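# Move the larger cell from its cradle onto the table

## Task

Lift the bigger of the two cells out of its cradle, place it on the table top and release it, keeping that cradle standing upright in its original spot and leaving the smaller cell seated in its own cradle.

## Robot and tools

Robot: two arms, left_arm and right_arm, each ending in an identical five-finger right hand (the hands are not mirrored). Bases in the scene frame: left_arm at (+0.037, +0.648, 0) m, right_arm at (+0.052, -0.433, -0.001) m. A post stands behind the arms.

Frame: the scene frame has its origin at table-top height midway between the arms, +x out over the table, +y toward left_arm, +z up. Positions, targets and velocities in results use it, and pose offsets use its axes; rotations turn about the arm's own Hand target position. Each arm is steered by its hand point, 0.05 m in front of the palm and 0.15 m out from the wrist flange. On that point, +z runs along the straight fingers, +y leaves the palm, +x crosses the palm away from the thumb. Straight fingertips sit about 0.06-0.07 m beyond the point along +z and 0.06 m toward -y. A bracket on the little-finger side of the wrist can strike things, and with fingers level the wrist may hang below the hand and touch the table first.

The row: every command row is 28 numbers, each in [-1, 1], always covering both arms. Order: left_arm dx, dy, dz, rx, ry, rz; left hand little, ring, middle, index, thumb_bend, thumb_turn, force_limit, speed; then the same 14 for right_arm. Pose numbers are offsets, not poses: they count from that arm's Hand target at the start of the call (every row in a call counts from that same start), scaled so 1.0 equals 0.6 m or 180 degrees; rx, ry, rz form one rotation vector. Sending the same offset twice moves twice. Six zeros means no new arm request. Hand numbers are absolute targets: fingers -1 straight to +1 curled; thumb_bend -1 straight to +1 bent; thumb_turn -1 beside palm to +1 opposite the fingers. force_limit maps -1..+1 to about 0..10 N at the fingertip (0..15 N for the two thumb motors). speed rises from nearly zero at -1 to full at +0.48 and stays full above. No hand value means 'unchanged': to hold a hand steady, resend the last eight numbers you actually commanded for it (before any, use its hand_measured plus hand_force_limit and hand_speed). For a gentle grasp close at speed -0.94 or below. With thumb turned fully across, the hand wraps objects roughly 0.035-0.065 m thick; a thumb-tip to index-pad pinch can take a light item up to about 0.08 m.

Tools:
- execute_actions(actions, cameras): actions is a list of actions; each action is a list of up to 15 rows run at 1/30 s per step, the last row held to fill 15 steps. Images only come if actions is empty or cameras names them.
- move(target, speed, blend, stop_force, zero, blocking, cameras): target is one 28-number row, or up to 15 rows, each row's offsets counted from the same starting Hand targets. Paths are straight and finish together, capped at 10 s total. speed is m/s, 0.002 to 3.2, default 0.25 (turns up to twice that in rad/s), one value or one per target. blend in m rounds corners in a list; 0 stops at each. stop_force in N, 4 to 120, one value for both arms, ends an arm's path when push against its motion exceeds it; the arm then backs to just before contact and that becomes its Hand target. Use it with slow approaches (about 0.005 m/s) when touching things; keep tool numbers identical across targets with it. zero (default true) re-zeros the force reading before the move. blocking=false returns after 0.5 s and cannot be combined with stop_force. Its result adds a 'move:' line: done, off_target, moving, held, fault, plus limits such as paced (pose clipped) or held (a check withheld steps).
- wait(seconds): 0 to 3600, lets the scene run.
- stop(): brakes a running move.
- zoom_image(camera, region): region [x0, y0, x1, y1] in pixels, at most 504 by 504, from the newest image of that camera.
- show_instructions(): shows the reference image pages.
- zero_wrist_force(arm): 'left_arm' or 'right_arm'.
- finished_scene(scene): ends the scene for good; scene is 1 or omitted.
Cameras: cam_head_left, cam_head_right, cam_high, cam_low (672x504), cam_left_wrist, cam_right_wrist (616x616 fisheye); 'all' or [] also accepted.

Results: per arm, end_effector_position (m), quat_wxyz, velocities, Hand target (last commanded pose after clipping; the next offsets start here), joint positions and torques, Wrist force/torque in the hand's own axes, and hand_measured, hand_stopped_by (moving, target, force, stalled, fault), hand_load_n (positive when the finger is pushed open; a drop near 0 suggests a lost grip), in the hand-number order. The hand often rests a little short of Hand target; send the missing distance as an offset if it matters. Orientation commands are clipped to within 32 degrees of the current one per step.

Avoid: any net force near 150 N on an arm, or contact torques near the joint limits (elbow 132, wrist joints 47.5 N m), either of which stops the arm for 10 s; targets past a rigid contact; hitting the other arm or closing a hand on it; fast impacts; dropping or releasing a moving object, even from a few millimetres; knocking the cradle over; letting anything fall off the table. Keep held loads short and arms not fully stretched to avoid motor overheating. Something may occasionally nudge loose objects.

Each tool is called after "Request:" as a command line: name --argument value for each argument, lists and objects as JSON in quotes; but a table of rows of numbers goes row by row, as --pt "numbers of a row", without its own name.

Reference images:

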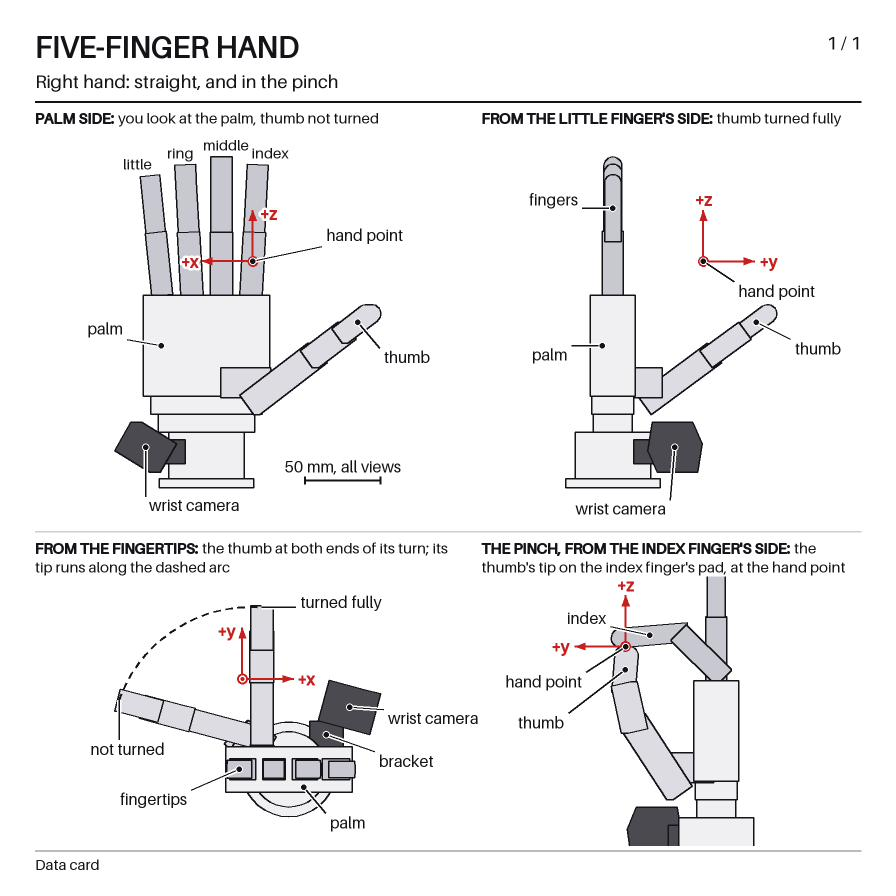

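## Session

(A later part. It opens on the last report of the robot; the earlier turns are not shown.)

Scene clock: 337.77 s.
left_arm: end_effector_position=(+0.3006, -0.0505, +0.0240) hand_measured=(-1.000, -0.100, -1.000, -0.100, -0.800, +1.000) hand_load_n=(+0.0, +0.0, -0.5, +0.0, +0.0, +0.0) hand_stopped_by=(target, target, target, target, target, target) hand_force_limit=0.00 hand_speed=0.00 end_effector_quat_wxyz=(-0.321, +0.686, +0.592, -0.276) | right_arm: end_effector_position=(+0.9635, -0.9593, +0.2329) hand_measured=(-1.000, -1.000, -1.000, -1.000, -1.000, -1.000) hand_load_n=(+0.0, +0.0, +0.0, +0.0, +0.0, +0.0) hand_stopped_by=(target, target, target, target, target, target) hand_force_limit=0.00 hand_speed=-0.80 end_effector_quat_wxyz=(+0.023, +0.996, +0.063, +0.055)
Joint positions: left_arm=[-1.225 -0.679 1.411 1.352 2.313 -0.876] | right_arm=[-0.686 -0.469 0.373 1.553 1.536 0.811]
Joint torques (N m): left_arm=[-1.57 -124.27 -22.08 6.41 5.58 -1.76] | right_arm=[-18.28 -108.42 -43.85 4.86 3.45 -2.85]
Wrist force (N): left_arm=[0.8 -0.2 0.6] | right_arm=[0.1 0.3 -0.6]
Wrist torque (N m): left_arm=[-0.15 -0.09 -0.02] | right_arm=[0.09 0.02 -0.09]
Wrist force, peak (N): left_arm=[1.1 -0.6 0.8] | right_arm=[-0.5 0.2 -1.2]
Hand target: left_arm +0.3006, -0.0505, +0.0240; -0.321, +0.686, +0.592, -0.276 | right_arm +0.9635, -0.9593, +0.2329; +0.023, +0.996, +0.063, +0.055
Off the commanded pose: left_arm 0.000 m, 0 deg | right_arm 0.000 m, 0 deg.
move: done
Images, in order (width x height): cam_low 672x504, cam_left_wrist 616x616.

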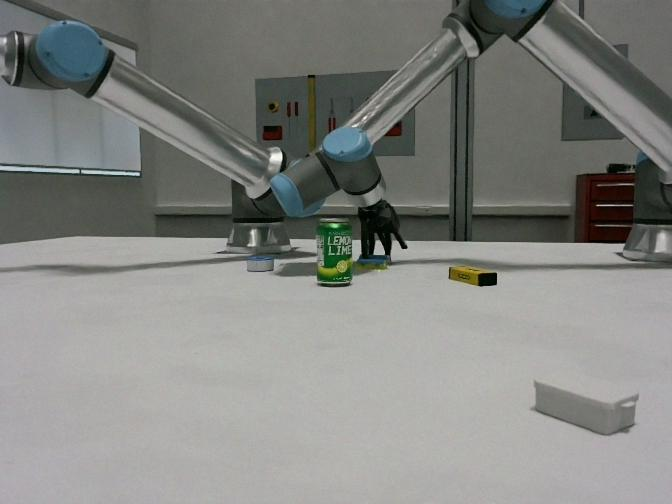

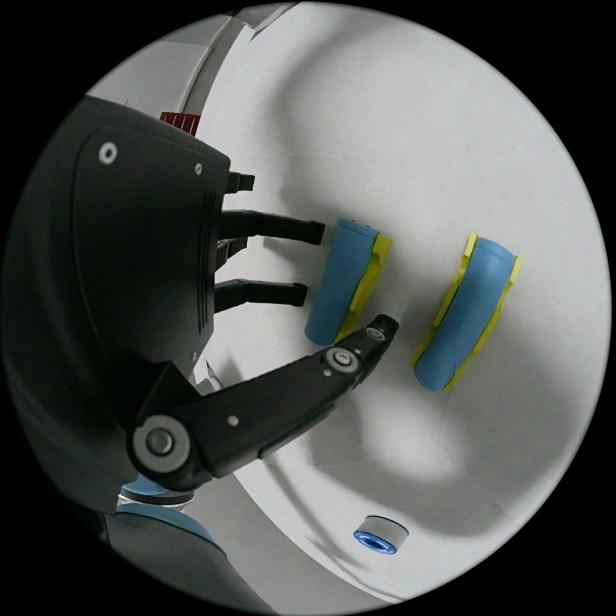

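Request:
move --target '[0, 0, 0, 0, 0, 0, -1, 0.05, -1, 0.05, -0.6, 1, -0.6, -0.8, 0, 0, 0, 0, 0, 0, -1, -1, -1, -1, -1, -1, 0, -0.8]' --speed 0.03 --cameras '["cam_left_wrist", "cam_low"]'

Request:
zoom_image --camera "cam_left_wrist" --region '[240, 200, 440, 400]'

Request:
zoom_image --camera "cam_low" --region '[350, 210, 410, 275]'

Scene clock: 346.40 s.
left_arm: end_effector_position=(+0.3006, -0.0505, +0.0240) hand_measured=(-1.000, +0.050, -1.000, +0.050, -0.600, +1.000) hand_load_n=(+0.0, +0.0, +0.0, +0.0, +0.0, +0.0) hand_stopped_by=(target, target, target, target, target, target) hand_force_limit=-0.60 hand_speed=-0.80 end_effector_quat_wxyz=(-0.321, +0.686, +0.592, -0.276) | right_arm: end_effector_position=(+0.9635, -0.9593, +0.2329) hand_measured=(-1.000, -1.000, -1.000, -1.000, -1.000, -1.000) hand_load_n=(+0.0, +0.0, +0.0, +0.0, +0.0, +0.0) hand_stopped_by=(target, target, target, target, target, target) hand_force_limit=0.00 hand_speed=-0.80 end_effector_quat_wxyz=(+0.023, +0.996, +0.063, +0.055)
Joint positions: left_arm=[-1.225 -0.679 1.411 1.352 2.313 -0.876] | right_arm=[-0.686 -0.469 0.373 1.553 1.536 0.811]
Joint torques (N m): left_arm=[12.68 -122.02 -20.71 6.85 5.5 -1.5] | right_arm=[-14.87 -109.67 -42.82 4.72 3.52 -2.74]
Wrist force (N): left_arm=[0.9 -0.7 0.3] | right_arm=[0.1 -0.1 -1.0]
Wrist torque (N m): left_arm=[-0.21 -0.10 -0.04] | right_arm=[0.06 0.03 -0.10]
Wrist force, peak (N): left_arm=[1.2 -0.3 0.7] | right_arm=[-0.2 0.0 -1.2]
Hand target: left_arm +0.3006, -0.0505, +0.0240; -0.321, +0.686, +0.592, -0.276 | right_arm +0.9635, -0.9593, +0.2329; +0.023, +0.996, +0.063, +0.055
Off the commanded pose: left_arm 0.000 m, 0 deg | right_arm 0.000 m, 0 deg.
move: done
Images, in order (width x height): cam_low 672x504, cam_left_wrist 616x616.

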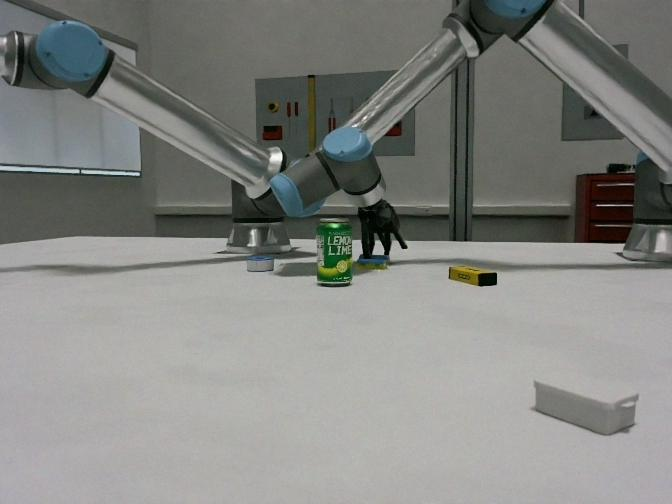

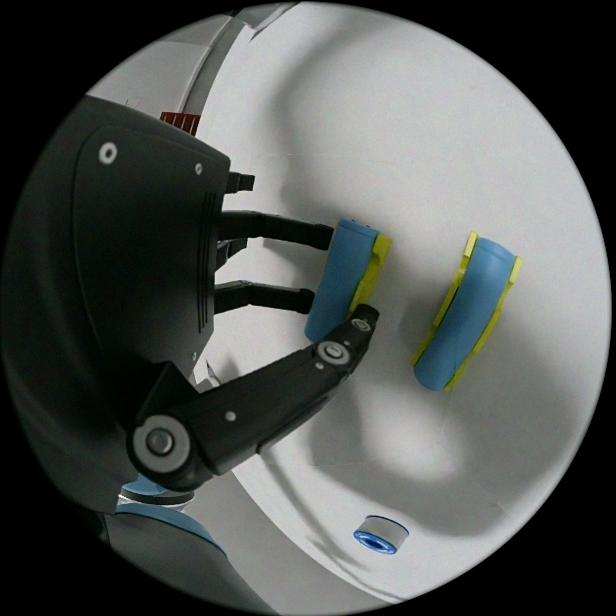

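Scaled by 2.520 from the camera's image (finer frame: 880x880).

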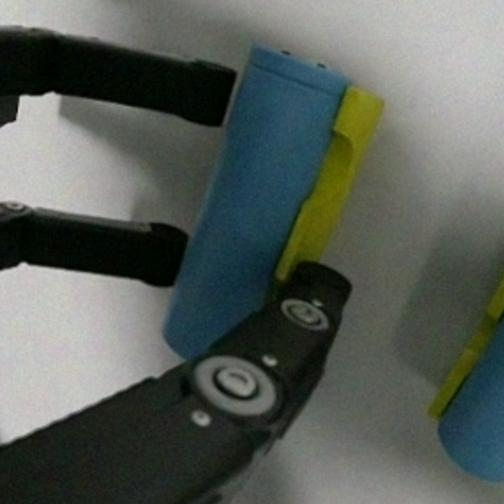

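Scaled by 7.754 from the camera's image (finer frame: 960x720).

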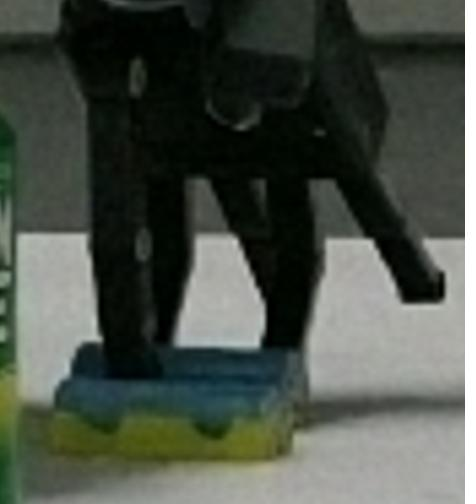

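Request:
execute_actions --actions '[[[0,0,0,0,0,0,-1,0.05,-1,0.05,-0.36,1,-0.4,-0.94,0,0,0,0,0,0,-1,-1,-1,-1,-1,-1,0,-0.8]],[[0,0,0,0,0,0,-1,0.26,-1,0.26,-0.36,1,-0.4,-0.94,0,0,0,0,0,0,-1,-1,-1,-1,-1,-1,0,-0.8]],[[0,0,0,0,0,0,-1,0.26,-1,0.26,-0.36,1,-0.4,-0.94,0,0,0,0,0,0,-1,-1,-1,-1,-1,-1,0,-0.8]]]' --cameras '["cam_left_wrist", "cam_low"]'

Request:
zoom_image --camera "cam_left_wrist" --region '[240, 200, 440, 400]'

Request:
zoom_image --camera "cam_low" --region '[350, 210, 410, 275]'

Scene clock: 365.77 s.
left_arm: end_effector_position=(+0.3006, -0.0505, +0.0240) hand_measured=(-1.000, +0.122, -1.000, +0.106, -0.528, +1.000) hand_load_n=(+0.0, +3.0, +0.0, +3.5, +5.5, +0.5) hand_stopped_by=(target, force, target, force, force, target) hand_force_limit=-0.40 hand_speed=-0.94 end_effector_quat_wxyz=(-0.321, +0.686, +0.592, -0.276) | right_arm: end_effector_position=(+0.9635, -0.9593, +0.2329) hand_measured=(-1.000, -1.000, -1.000, -1.000, -1.000, -1.000) hand_load_n=(+0.0, +0.0, +0.0, +0.0, +0.0, +0.0) hand_stopped_by=(target, target, target, target, target, target) hand_force_limit=0.00 hand_speed=-0.80 end_effector_quat_wxyz=(+0.023, +0.996, +0.063, +0.055)
Joint positions: left_arm=[-1.225 -0.679 1.411 1.352 2.313 -0.876] | right_arm=[-0.686 -0.469 0.373 1.553 1.536 0.811]
Joint torques (N m): left_arm=[11.01 -118.31 -21.15 6.6 4.84 -1.42] | right_arm=[-15.34 -109.54 -42.44 4.48 3.6 -2.76]
Wrist force (N): left_arm=[1.1 -1.2 -0.5] | right_arm=[-0.2 0.0 -0.8]
Wrist torque (N m): left_arm=[-0.17 -0.09 -0.03] | right_arm=[0.07 0.06 -0.11]
Wrist force, peak (N): left_arm=[1.1 -1.5 -0.2] | right_arm=[0.0 0.0 -1.3]
Hand target: left_arm +0.3006, -0.0505, +0.0240; -0.321, +0.686, +0.592, -0.276 | right_arm +0.9635, -0.9593, +0.2329; +0.023, +0.996, +0.063, +0.055
Off the commanded pose: left_arm 0.000 m, 0 deg | right_arm 0.000 m, 0 deg.
Images, in order (width x height): cam_low 672x504, cam_left_wrist 616x616.

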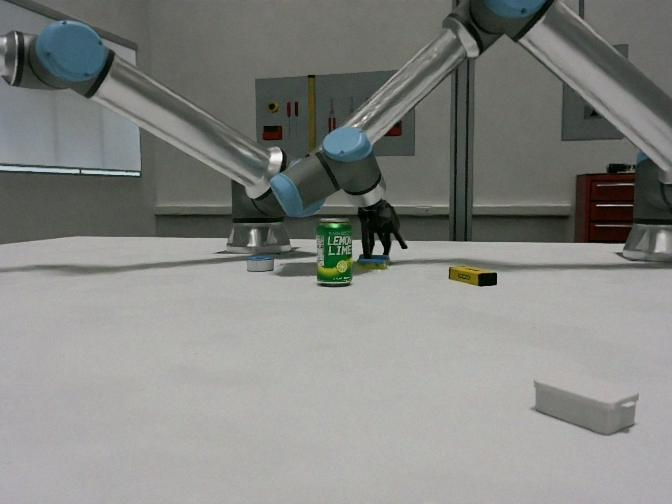

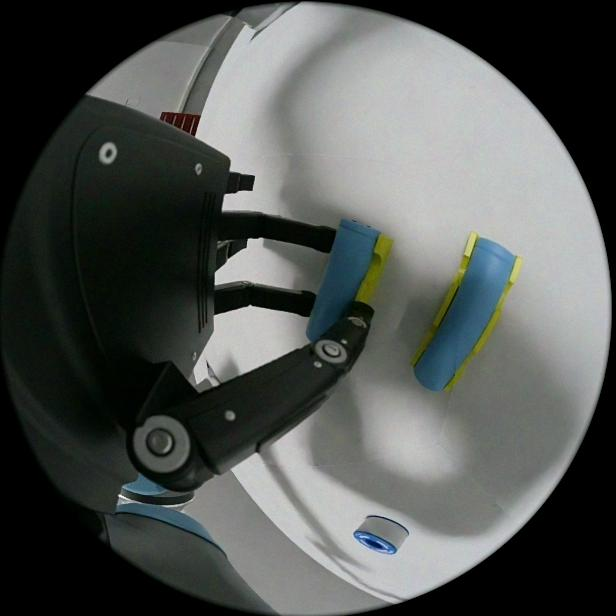

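Scaled by 2.520 from the camera's image (finer frame: 880x880).

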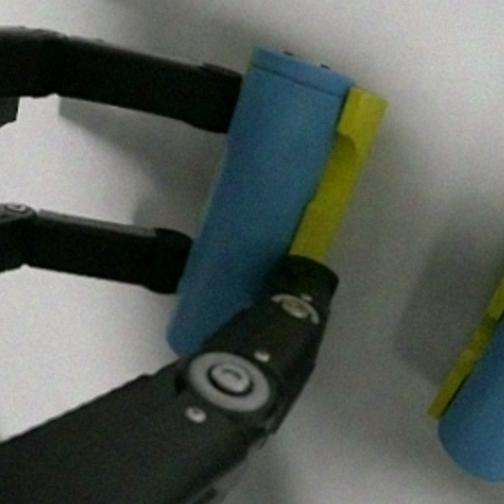

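Scaled by 7.754 from the camera's image (finer frame: 960x720).

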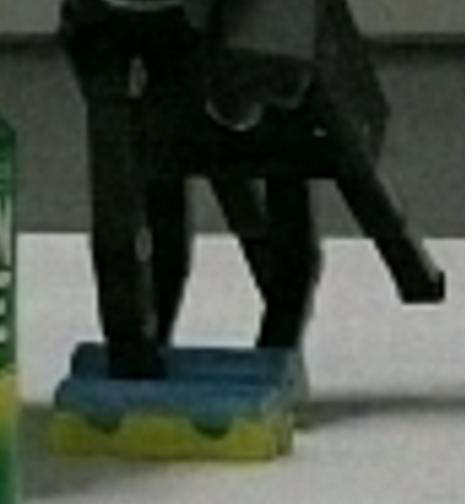

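Request:
execute_actions --actions '[[[0,0,0,0,0,0,-1,0.05,-1,0.05,-0.62,1,-0.4,-0.7,0,0,0,0,0,0,-1,-1,-1,-1,-1,-1,0,-0.8]],[[0,0,0.0075,0,0,0,-1,0.05,-1,0.05,-0.62,1,-0.4,-0.7,0,0,0,0,0,0,-1,-1,-1,-1,-1,-1,0,-0.8]],[[0,0,0,0,0,0,-1,0.05,-1,0.05,-0.3,1,-0.4,-0.94,0,0,0,0,0,0,-1,-1,-1,-1,-1,-1,0,-0.8]],[[0,0,0,0,0,0,-1,0.3,-1,0.3,-0.3,1,-0.4,-0.94,0,0,0,0,0,0,-1,-1,-1,-1,-1,-1,0,-0.8]],[[0,0,0,0,0,0,-1,0.3,-1,0.3,-0.3,1,-0.4,-0.94,0,0,0,0,0,0,-1,-1,-1,-1,-1,-1,0,-0.8]]]' --cameras '["cam_left_wrist", "cam_low"]'

Request:
zoom_image --camera "cam_left_wrist" --region '[240, 200, 440, 400]'

Scene clock: 380.37 s.
left_arm: end_effector_position=(+0.3006, -0.0505, +0.0285) hand_measured=(-1.000, +0.264, -1.000, +0.236, -0.484, +1.000) hand_load_n=(+0.0, +3.0, +0.0, +2.0, +5.5, +1.5) hand_stopped_by=(target, force, target, force, force, target) hand_force_limit=-0.40 hand_speed=-0.94 end_effector_quat_wxyz=(-0.321, +0.686, +0.592, -0.276) | right_arm: end_effector_position=(+0.9635, -0.9593, +0.2329) hand_measured=(-1.000, -1.000, -1.000, -1.000, -1.000, -1.000) hand_load_n=(+0.0, +0.0, +0.0, +0.0, +0.0, +0.0) hand_stopped_by=(target, target, target, target, target, target) hand_force_limit=0.00 hand_speed=-0.80 end_effector_quat_wxyz=(+0.023, +0.996, +0.063, +0.055)
Joint positions: left_arm=[-1.225 -0.684 1.411 1.357 2.313 -0.876] | right_arm=[-0.686 -0.469 0.373 1.553 1.536 0.811]
Joint torques (N m): left_arm=[13.09 -78.31 -35.81 2.49 4.13 -0.65] | right_arm=[-14.93 -111.6 -41.42 4.16 3.48 -2.43]
Wrist force (N): left_arm=[1.0 -2.7 -1.0] | right_arm=[-0.4 -0.1 -0.8]
Wrist torque (N m): left_arm=[-0.20 -0.08 -0.06] | right_arm=[0.05 0.10 -0.13]
Wrist force, peak (N): left_arm=[1.2 -2.6 -1.4] | right_arm=[-0.3 0.1 -1.3]
Hand target: left_arm +0.3006, -0.0505, +0.0285; -0.321, +0.686, +0.592, -0.276 | right_arm +0.9635, -0.9593, +0.2329; +0.023, +0.996, +0.063, +0.055
Off the commanded pose: left_arm 0.000 m, 0 deg | right_arm 0.000 m, 0 deg.
Images, in order (width x height): cam_low 672x504, cam_left_wrist 616x616.

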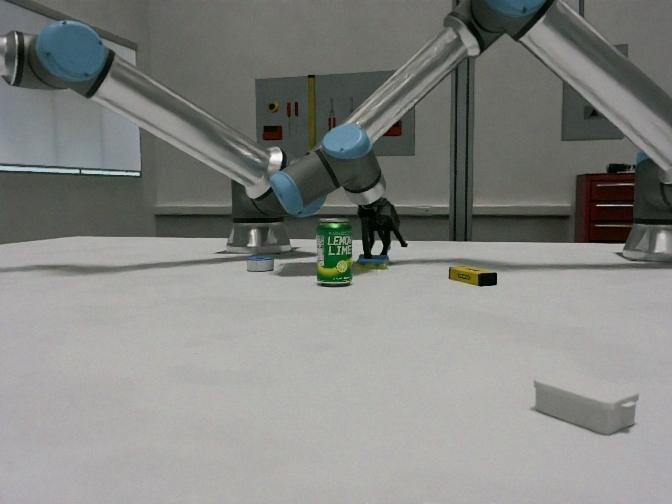

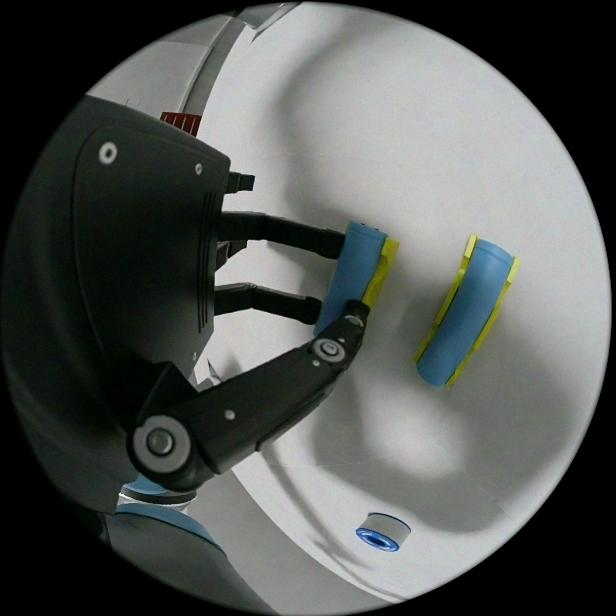

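Scaled by 2.520 from the camera's image (finer frame: 880x880).

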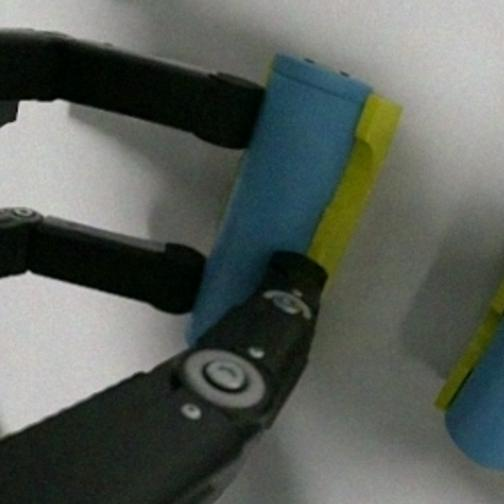

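Request:
execute_actions --actions '[[[0,0,0,0,0,0,-1,0.05,-1,0.05,-0.5,1,-0.4,-0.7,0,0,0,0,0,0,-1,-1,-1,-1,-1,-1,0,-0.8]],[[0.0062,0,-0.0008,0,0,0,-1,0.05,-1,0.05,-0.5,1,-0.4,-0.7,0,0,0,0,0,0,-1,-1,-1,-1,-1,-1,0,-0.8]],[[0,0,0,0,0,0,-1,0.28,-1,0.28,-0.25,1,-0.4,-0.94,0,0,0,0,0,0,-1,-1,-1,-1,-1,-1,0,-0.8]],[[0,0,0,0,0,0,-1,0.28,-1,0.28,-0.25,1,-0.4,-0.94,0,0,0,0,0,0,-1,-1,-1,-1,-1,-1,0,-0.8]]]' --cameras '["cam_left_wrist", "cam_low"]'

Request:
zoom_image --camera "cam_left_wrist" --region '[240, 200, 440, 400]'

Scene clock: 407.13 s.
left_arm: end_effector_position=(+0.3043, -0.0505, +0.0280) hand_measured=(-1.000, +0.196, -1.000, +0.178, -0.438, +1.000) hand_load_n=(+0.0, +3.0, -0.5, +3.0, +6.0, +1.5) hand_stopped_by=(target, force, target, force, force, target) hand_force_limit=-0.40 hand_speed=-0.94 end_effector_quat_wxyz=(-0.321, +0.686, +0.592, -0.276) | right_arm: end_effector_position=(+0.9635, -0.9593, +0.2329) hand_measured=(-1.000, -1.000, -1.000, -1.000, -1.000, -1.000) hand_load_n=(+0.0, +0.0, +0.0, +0.0, -0.5, +0.0) hand_stopped_by=(target, target, target, target, target, target) hand_force_limit=0.00 hand_speed=-0.80 end_effector_quat_wxyz=(+0.023, +0.996, +0.063, +0.055)
Joint positions: left_arm=[-1.221 -0.68 1.407 1.362 2.311 -0.871] | right_arm=[-0.686 -0.469 0.373 1.553 1.536 0.811]
Joint torques (N m): left_arm=[-11.27 -119.25 -21.65 2.43 4.6 -1.75] | right_arm=[-16.55 -111.94 -40.3 4.19 3.55 -2.45]
Wrist force (N): left_arm=[0.8 -1.9 -0.6] | right_arm=[-0.3 0.1 -0.9]
Wrist torque (N m): left_arm=[-0.15 -0.09 0.02] | right_arm=[0.09 0.08 -0.12]
Wrist force, peak (N): left_arm=[0.8 -3.2 -2.2] | right_arm=[-0.4 -0.2 -1.3]
Hand target: left_arm +0.3043, -0.0505, +0.0280; -0.321, +0.686, +0.592, -0.276 | right_arm +0.9635, -0.9593, +0.2329; +0.023, +0.996, +0.063, +0.055
Off the commanded pose: left_arm 0.000 m, 0 deg | right_arm 0.000 m, 0 deg.
Images, in order (width x height): cam_low 672x504, cam_left_wrist 616x616.

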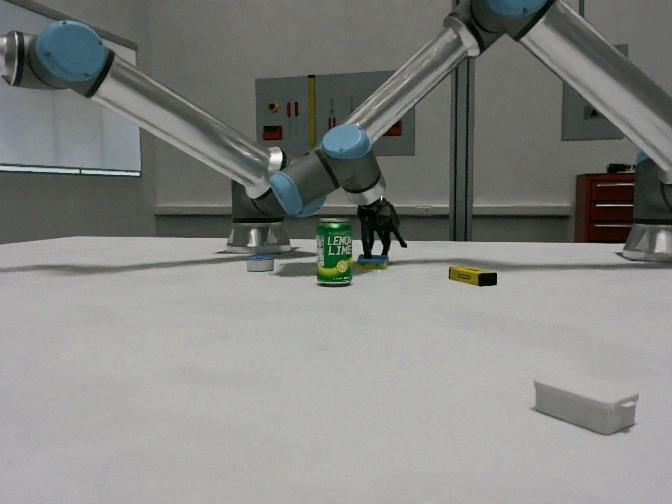

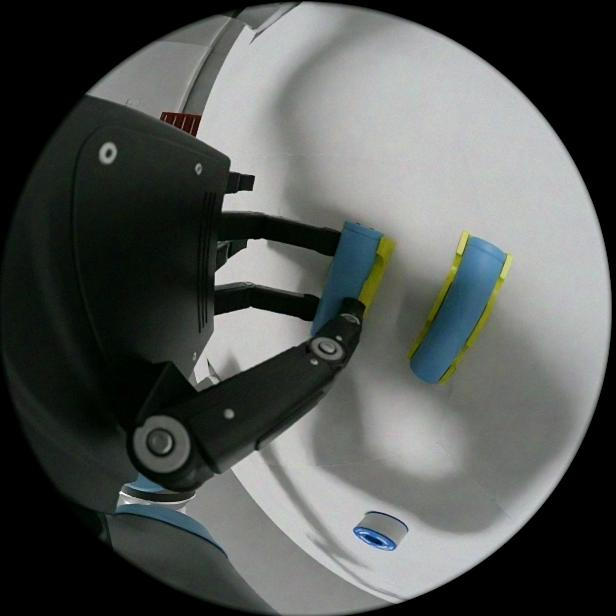

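Scaled by 2.520 from the camera's image (finer frame: 880x880).

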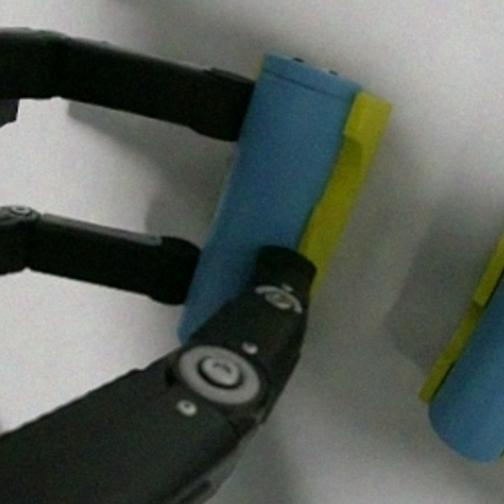

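Request:
move --target '[0, 0, 0.013, 0, 0, 0, -1, 0.28, -1, 0.28, -0.25, 1, -0.4, -0.94, 0, 0, 0, 0, 0, 0, -1, -1, -1, -1, -1, -1, 0, -0.8]' --speed 0.015 --cameras '["cam_left_wrist", "cam_low"]'

Request:
zoom_image --camera "cam_left_wrist" --region '[240, 200, 440, 400]'

Request:
zoom_image --camera "cam_low" --region '[350, 210, 410, 275]'

Scene clock: 415.27 s.
left_arm: end_effector_position=(+0.3043, -0.0505, +0.0360) hand_measured=(-1.000, +0.196, -1.000, +0.178, -0.436, +1.000) hand_load_n=(+0.0, +0.0, -0.5, +0.0, +0.0, +0.0) hand_stopped_by=(target, force, target, force, force, target) hand_force_limit=-0.40 hand_speed=-0.94 end_effector_quat_wxyz=(-0.321, +0.686, +0.592, -0.276) | right_arm: end_effector_position=(+0.9635, -0.9593, +0.2329) hand_measured=(-1.000, -1.000, -1.000, -1.000, -1.000, -1.000) hand_load_n=(+0.0, +0.0, +0.0, +0.0, +0.0, +0.0) hand_stopped_by=(target, target, target, target, target, target) hand_force_limit=0.00 hand_speed=-0.80 end_effector_quat_wxyz=(+0.023, +0.996, +0.063, +0.055)
Joint positions: left_arm=[-1.221 -0.689 1.406 1.371 2.311 -0.871] | right_arm=[-0.686 -0.469 0.373 1.553 1.536 0.811]
Joint torques (N m): left_arm=[-10.27 -93.21 -37.68 4.16 -0.91 -1.47] | right_arm=[-16.13 -111.01 -39.28 3.7 3.47 -2.55]
Wrist force (N): left_arm=[1.1 -0.2 0.8] | right_arm=[-0.1 -0.1 -1.0]
Wrist torque (N m): left_arm=[-0.16 -0.16 0.04] | right_arm=[0.06 0.06 -0.11]
Wrist force, peak (N): left_arm=[1.0 -2.4 -1.3] | right_arm=[0.0 0.1 -1.3]
Hand target: left_arm +0.3043, -0.0505, +0.0358; -0.321, +0.686, +0.592, -0.276 | right_arm +0.9635, -0.9593, +0.2329; +0.023, +0.996, +0.063, +0.055
Off the commanded pose: left_arm 0.000 m, 0 deg | right_arm 0.000 m, 0 deg.
move: done
Images, in order (width x height): cam_low 672x504, cam_left_wrist 616x616.

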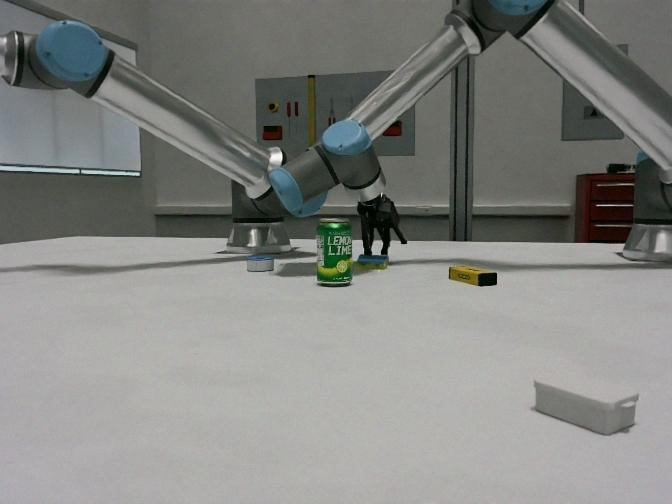

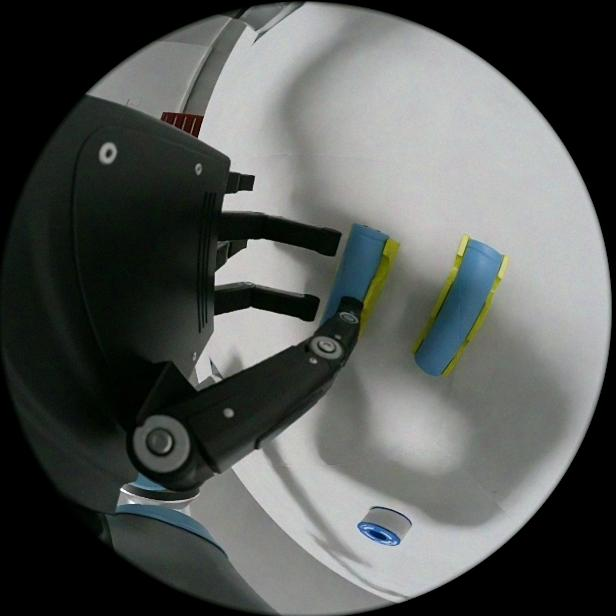

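Scaled by 2.520 from the camera's image (finer frame: 880x880).

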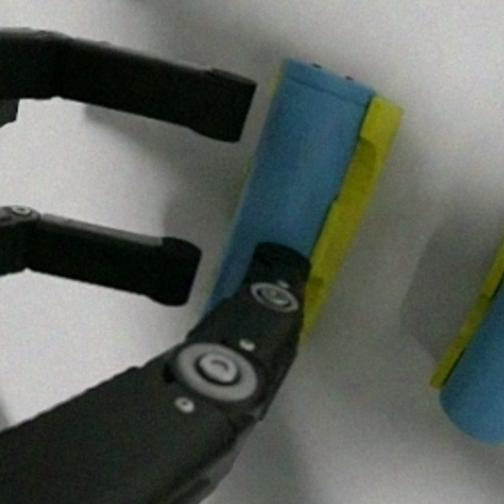

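Scaled by 7.754 from the camera's image (finer frame: 960x720).

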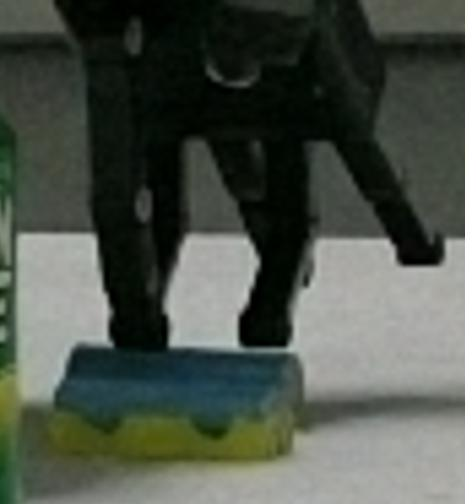

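Request:
move --pt "0 0 0.1 0 0 0 -1 0.28 -1 0.28 -0.25 1 -0.4 -0.94 0 0 0 0 0 0 -1 -1 -1 -1 -1 -1 0 -0.8" --pt "0.0288 0.0242 0.1153 -0.0089 0.0144 0.4455 -1 -1 -1 -0.5 -1 1 -0.4 0 0 0 0 0 0 0 -1 -1 -1 -1 -1 -1 0 -0.8" --speed '[0.1, 0.3]' --blend 0.02 --cameras '["cam_left_wrist", "cam_low", "cam_head_left"]'

Request:
zoom_image --camera "cam_left_wrist" --region '[240, 200, 440, 400]'

Scene clock: 480.03 s.
left_arm: end_effector_position=(+0.3216, -0.0360, +0.1050) hand_measured=(-1.000, -1.000, -1.000, -0.500, -1.000, +1.000) hand_load_n=(+0.0, +0.0, +0.0, +0.0, +0.0, +0.0) hand_stopped_by=(target, target, target, target, target, target) hand_force_limit=-0.40 hand_speed=0.00 end_effector_quat_wxyz=(-0.071, +0.142, +0.884, -0.440) | right_arm: end_effector_position=(+0.9635, -0.9593, +0.2329) hand_measured=(-1.000, -1.000, -1.000, -1.000, -1.000, -1.000) hand_load_n=(+0.0, +0.0, +0.0, +0.0, +0.0, +0.0) hand_stopped_by=(target, target, target, target, target, target) hand_force_limit=0.00 hand_speed=-0.80 end_effector_quat_wxyz=(+0.023, +0.996, +0.063, +0.055)
Joint positions: left_arm=[-1.315 -1.237 1.909 0.061 2.018 -2.772] | right_arm=[-0.686 -0.469 0.373 1.553 1.536 0.811]
Joint torques (N m): left_arm=[5.43 -38.6 -32.95 -0.39 -3.32 -1.73] | right_arm=[-16.43 -114.13 -37.59 3.36 3.53 -2.09]
Wrist force (N): left_arm=[0.6 -1.0 0.8] | right_arm=[-0.1 0.1 -1.1]
Wrist torque (N m): left_arm=[-0.32 -0.16 -0.01] | right_arm=[0.10 0.05 -0.10]
Wrist force, peak (N): left_arm=[1.1 1.1 1.3] | right_arm=[-0.1 -0.1 -1.4]
Hand target: left_arm +0.3216, -0.0360, +0.1050; -0.071, +0.142, +0.884, -0.440 | right_arm +0.9635, -0.9593, +0.2329; +0.023, +0.996, +0.063, +0.055
Off the commanded pose: left_arm 0.000 m, 0 deg | right_arm 0.000 m, 0 deg.
move: done
Images, in order (width x height): cam_head_left 672x504, cam_low 672x504, cam_left_wrist 616x616.

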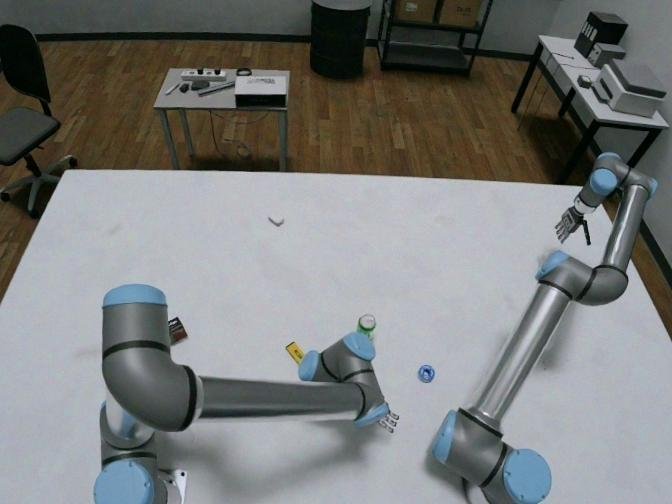

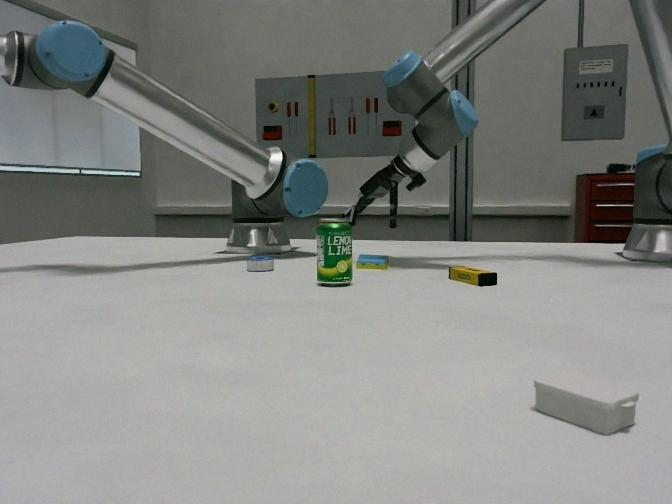

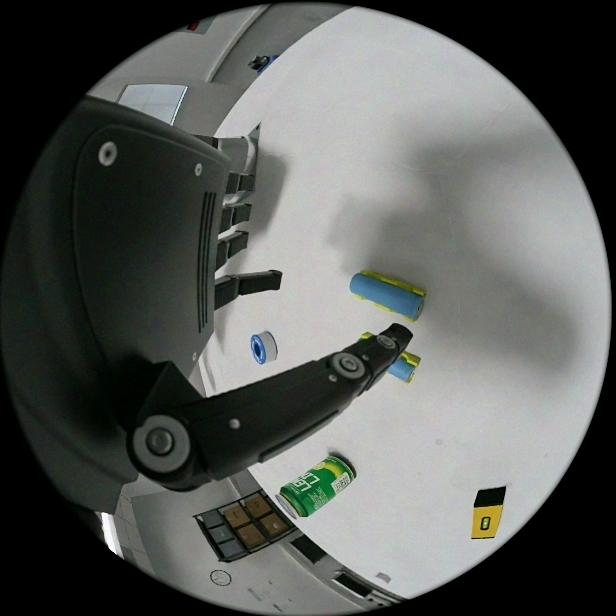

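Scaled by 2.520 from the camera's image (finer frame: 880x880).

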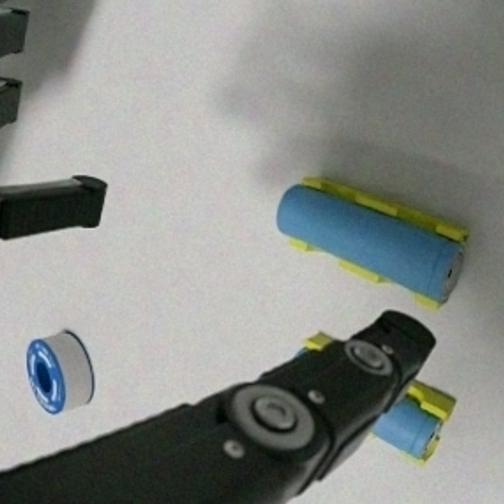

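Request:
move --target '[0.0055, 0.0012, -0.1325, 0, 0, 0, -1, -1, -1, -0.5, -1, 1, -0.4, 0, 0, 0, 0, 0, 0, 0, -1, -1, -1, -1, -1, -1, 0, -0.8]' --speed 0.05 --stop_force 7 --cameras '["cam_left_wrist", "cam_low", "cam_head_left"]'

Request:
zoom_image --camera "cam_left_wrist" --region '[240, 200, 440, 400]'

Request:
zoom_image --camera "cam_low" --region '[340, 200, 420, 280]'

Scene clock: 504.23 s.
left_arm: end_effector_position=(+0.3249, -0.0352, +0.0255) hand_measured=(-1.000, -1.000, -1.000, -0.500, -1.000, +1.000) hand_load_n=(+0.0, +0.0, +0.0, +0.0, +0.0, +0.0) hand_stopped_by=(target, target, target, target, target, target) hand_force_limit=-0.40 hand_speed=0.00 end_effector_quat_wxyz=(-0.071, +0.142, +0.884, -0.440) | right_arm: end_effector_position=(+0.9635, -0.9593, +0.2329) hand_measured=(-1.000, -1.000, -1.000, -1.000, -1.000, -1.000) hand_load_n=(+0.0, +0.5, +0.0, +0.0, -0.5, +0.0) hand_stopped_by=(target, target, target, target, target, target) hand_force_limit=0.00 hand_speed=-0.80 end_effector_quat_wxyz=(+0.023, +0.996, +0.063, +0.055)
Joint positions: left_arm=[-1.309 -1.141 1.951 -0.075 2.022 -2.768] | right_arm=[-0.686 -0.469 0.373 1.553 1.536 0.811]
Joint torques (N m): left_arm=[-6.83 -89.08 -38.93 4.09 1.63 -1.29] | right_arm=[-15.25 -113.77 -36.83 3.1 3.65 -1.98]
Wrist force (N): left_arm=[1.0 -0.7 0.6] | right_arm=[-0.1 -0.1 -1.0]
Wrist torque (N m): left_arm=[-0.26 -0.22 -0.06] | right_arm=[0.06 0.06 -0.11]
Wrist force, peak (N): left_arm=[0.7 -1.2 1.2] | right_arm=[-0.1 -0.2 -1.5]
Hand target: left_arm +0.3249, -0.0352, +0.0255; -0.071, +0.142, +0.884, -0.440 | right_arm +0.9635, -0.9593, +0.2329; +0.023, +0.996, +0.063, +0.055
Off the commanded pose: left_arm 0.000 m, 0 deg | right_arm 0.000 m, 0 deg.
move: done
Images, in order (width x height): cam_head_left 672x504, cam_low 672x504, cam_left_wrist 616x616.

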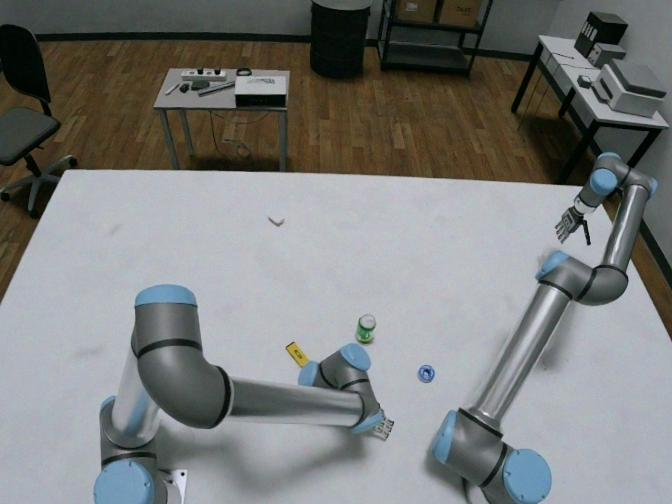

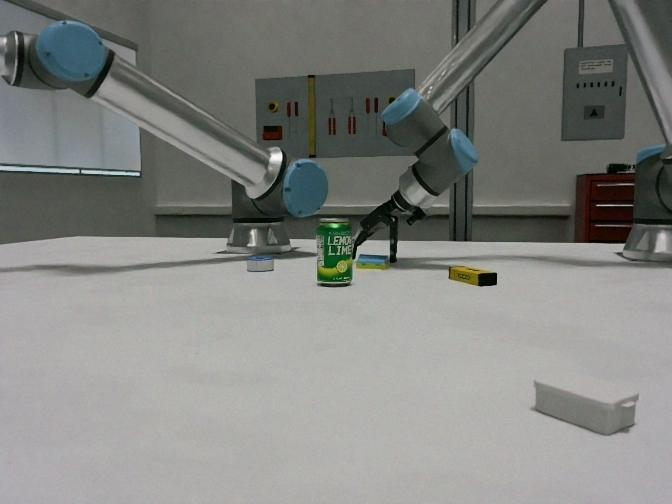

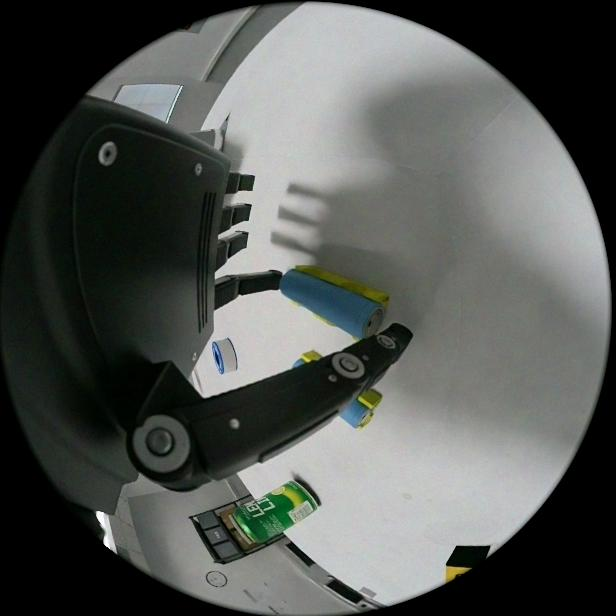

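Scaled by 2.520 from the camera's image (finer frame: 880x880).

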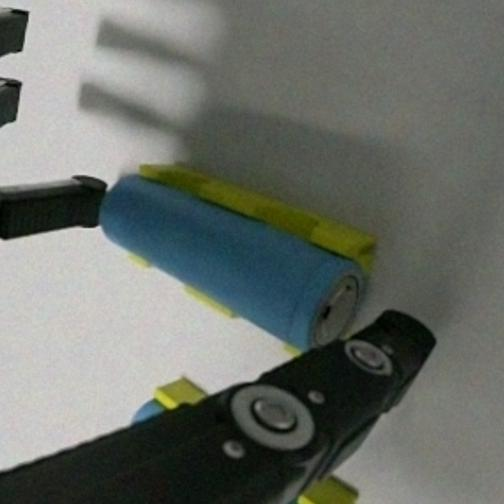

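Scaled by 6.300 from the camera's image (finer frame: 960x720).

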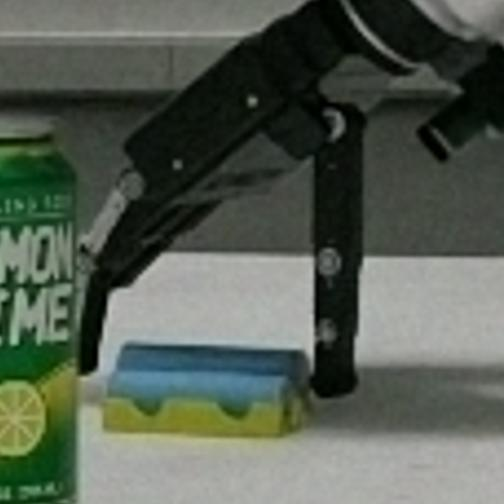

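Request:
zoom_image --camera "cam_left_wrist" --region '[250, 240, 350, 340]'

Request:
zoom_image --camera "cam_left_wrist" --region '[330, 270, 430, 370]'

Request:
zoom_image --camera "cam_low" --region '[345, 235, 405, 280]'

Scaled by 5.040 from the camera's image (finer frame: 880x880).

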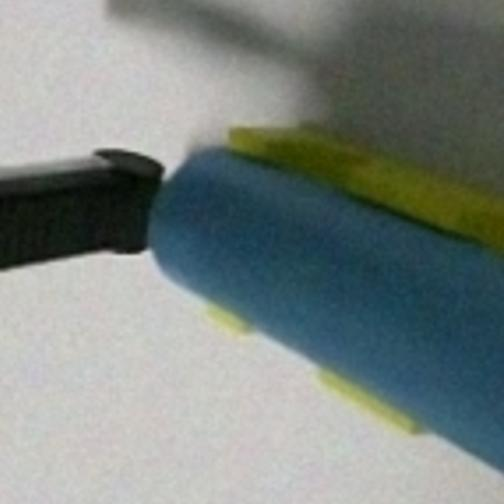

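Scaled by 5.040 from the camera's image (finer frame: 880x880).

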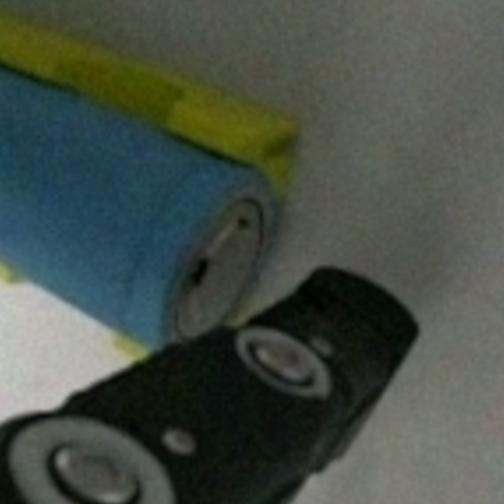

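Scaled by 8.400 from the camera's image (finer frame: 960x720).

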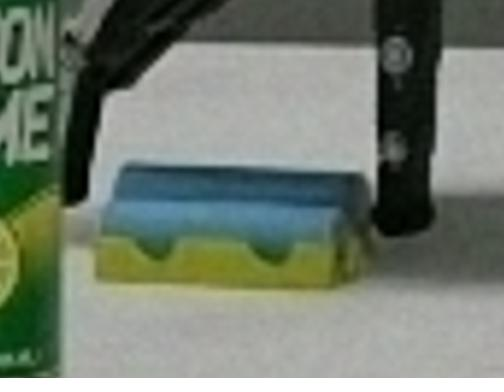

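Request:
execute_actions --actions '[[[0,0,0,0,0,0,-1,-1,-1,-0.22,-1,1,-0.3,-0.94,0,0,0,0,0,0,-1,-1,-1,-1,-1,-1,0,-0.8],[0,0,0,0,0,0,-1,-1,-1,-0.22,-1,1,-0.3,-0.94,0,0,0,0,0,0,-1,-1,-1,-1,-1,-1,0,-0.8],[0,0,0,0,0,0,-1,-1,-1,-0.22,-1,1,-0.3,-0.94,0,0,0,0,0,0,-1,-1,-1,-1,-1,-1,0,-0.8],[0,0,0,0,0,0,-1,-1,-1,-0.22,-1,1,-0.3,-0.94,0,0,0,0,0,0,-1,-1,-1,-1,-1,-1,0,-0.8],[0,0,0,0,0,0,-1,-1,-1,-0.22,-1,1,-0.3,-0.94,0,0,0,0,0,0,-1,-1,-1,-1,-1,-1,0,-0.8],[0,0,0,0,0,0,-1,-1,-1,-0.22,-0.75,1,-0.3,-0.94,0,0,0,0,0,0,-1,-1,-1,-1,-1,-1,0,-0.8]],[[0,0,0,0,0,0,-1,-1,-1,-0.22,-0.75,1,-0.3,-0.94,0,0,0,0,0,0,-1,-1,-1,-1,-1,-1,0,-0.8]]]' --cameras '["cam_left_wrist", "cam_low"]'

Request:
zoom_image --camera "cam_left_wrist" --region '[240, 220, 440, 420]'

Request:
zoom_image --camera "cam_low" --region '[345, 235, 405, 280]'

Scene clock: 560.30 s.
left_arm: end_effector_position=(+0.3249, -0.0353, +0.0255) hand_measured=(-1.000, -1.000, -1.000, -0.236, -0.864, +1.000) hand_load_n=(+0.0, +0.0, +0.0, +6.0, +5.5, -0.5) hand_stopped_by=(target, target, target, force, force, target) hand_force_limit=-0.30 hand_speed=-0.94 end_effector_quat_wxyz=(-0.071, +0.142, +0.884, -0.440) | right_arm: end_effector_position=(+0.9635, -0.9593, +0.2329) hand_measured=(-1.000, -1.000, -1.000, -1.000, -1.000, -1.000) hand_load_n=(+0.0, +0.0, +0.0, +0.0, +0.0, +0.0) hand_stopped_by=(target, target, target, target, target, target) hand_force_limit=0.00 hand_speed=-0.80 end_effector_quat_wxyz=(+0.023, +0.996, +0.063, +0.055)
Joint positions: left_arm=[-1.309 -1.141 1.951 -0.075 2.022 -2.768] | right_arm=[-0.686 -0.469 0.373 1.553 1.536 0.811]
Joint torques (N m): left_arm=[-10.98 -87.35 -37.65 4.2 -2.39 -1.49] | right_arm=[-14.33 -113.91 -36.02 3.06 3.4 -1.8]
Wrist force (N): left_arm=[0.8 0.1 1.3] | right_arm=[-0.3 0.1 -0.7]
Wrist torque (N m): left_arm=[-0.21 -0.19 -0.05] | right_arm=[0.06 0.07 -0.11]
Wrist force, peak (N): left_arm=[0.9 -0.9 1.4] | right_arm=[0.0 -0.3 -1.4]
Hand target: left_arm +0.3249, -0.0352, +0.0255; -0.071, +0.142, +0.884, -0.440 | right_arm +0.9635, -0.9593, +0.2329; +0.023, +0.996, +0.063, +0.055
Off the commanded pose: left_arm 0.000 m, 0 deg | right_arm 0.000 m, 0 deg.
Images, in order (width x height): cam_low 672x504, cam_left_wrist 616x616.

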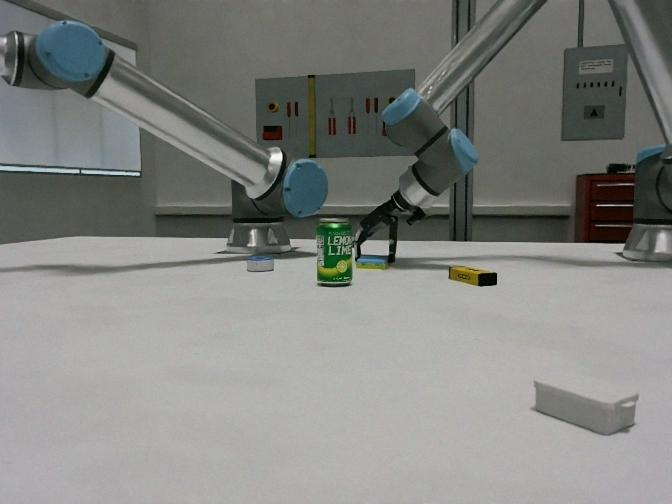

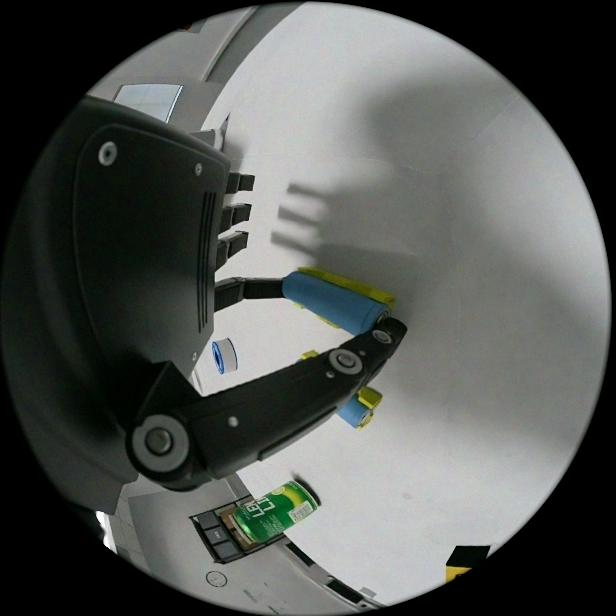

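Scaled by 2.520 from the camera's image (finer frame: 880x880).

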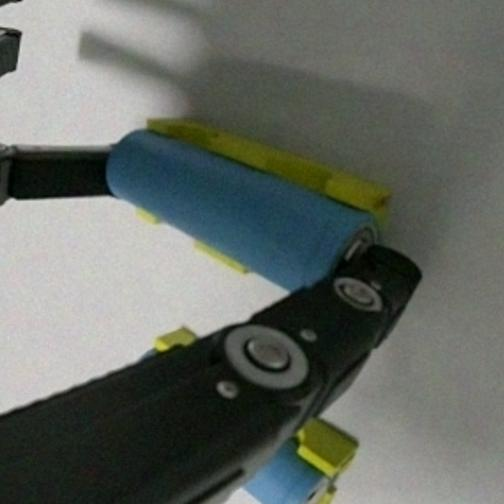

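Scaled by 8.400 from the camera's image (finer frame: 960x720).

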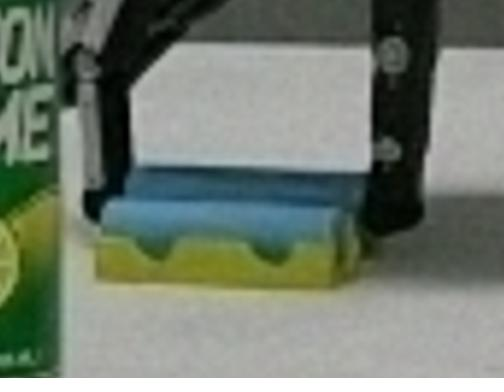

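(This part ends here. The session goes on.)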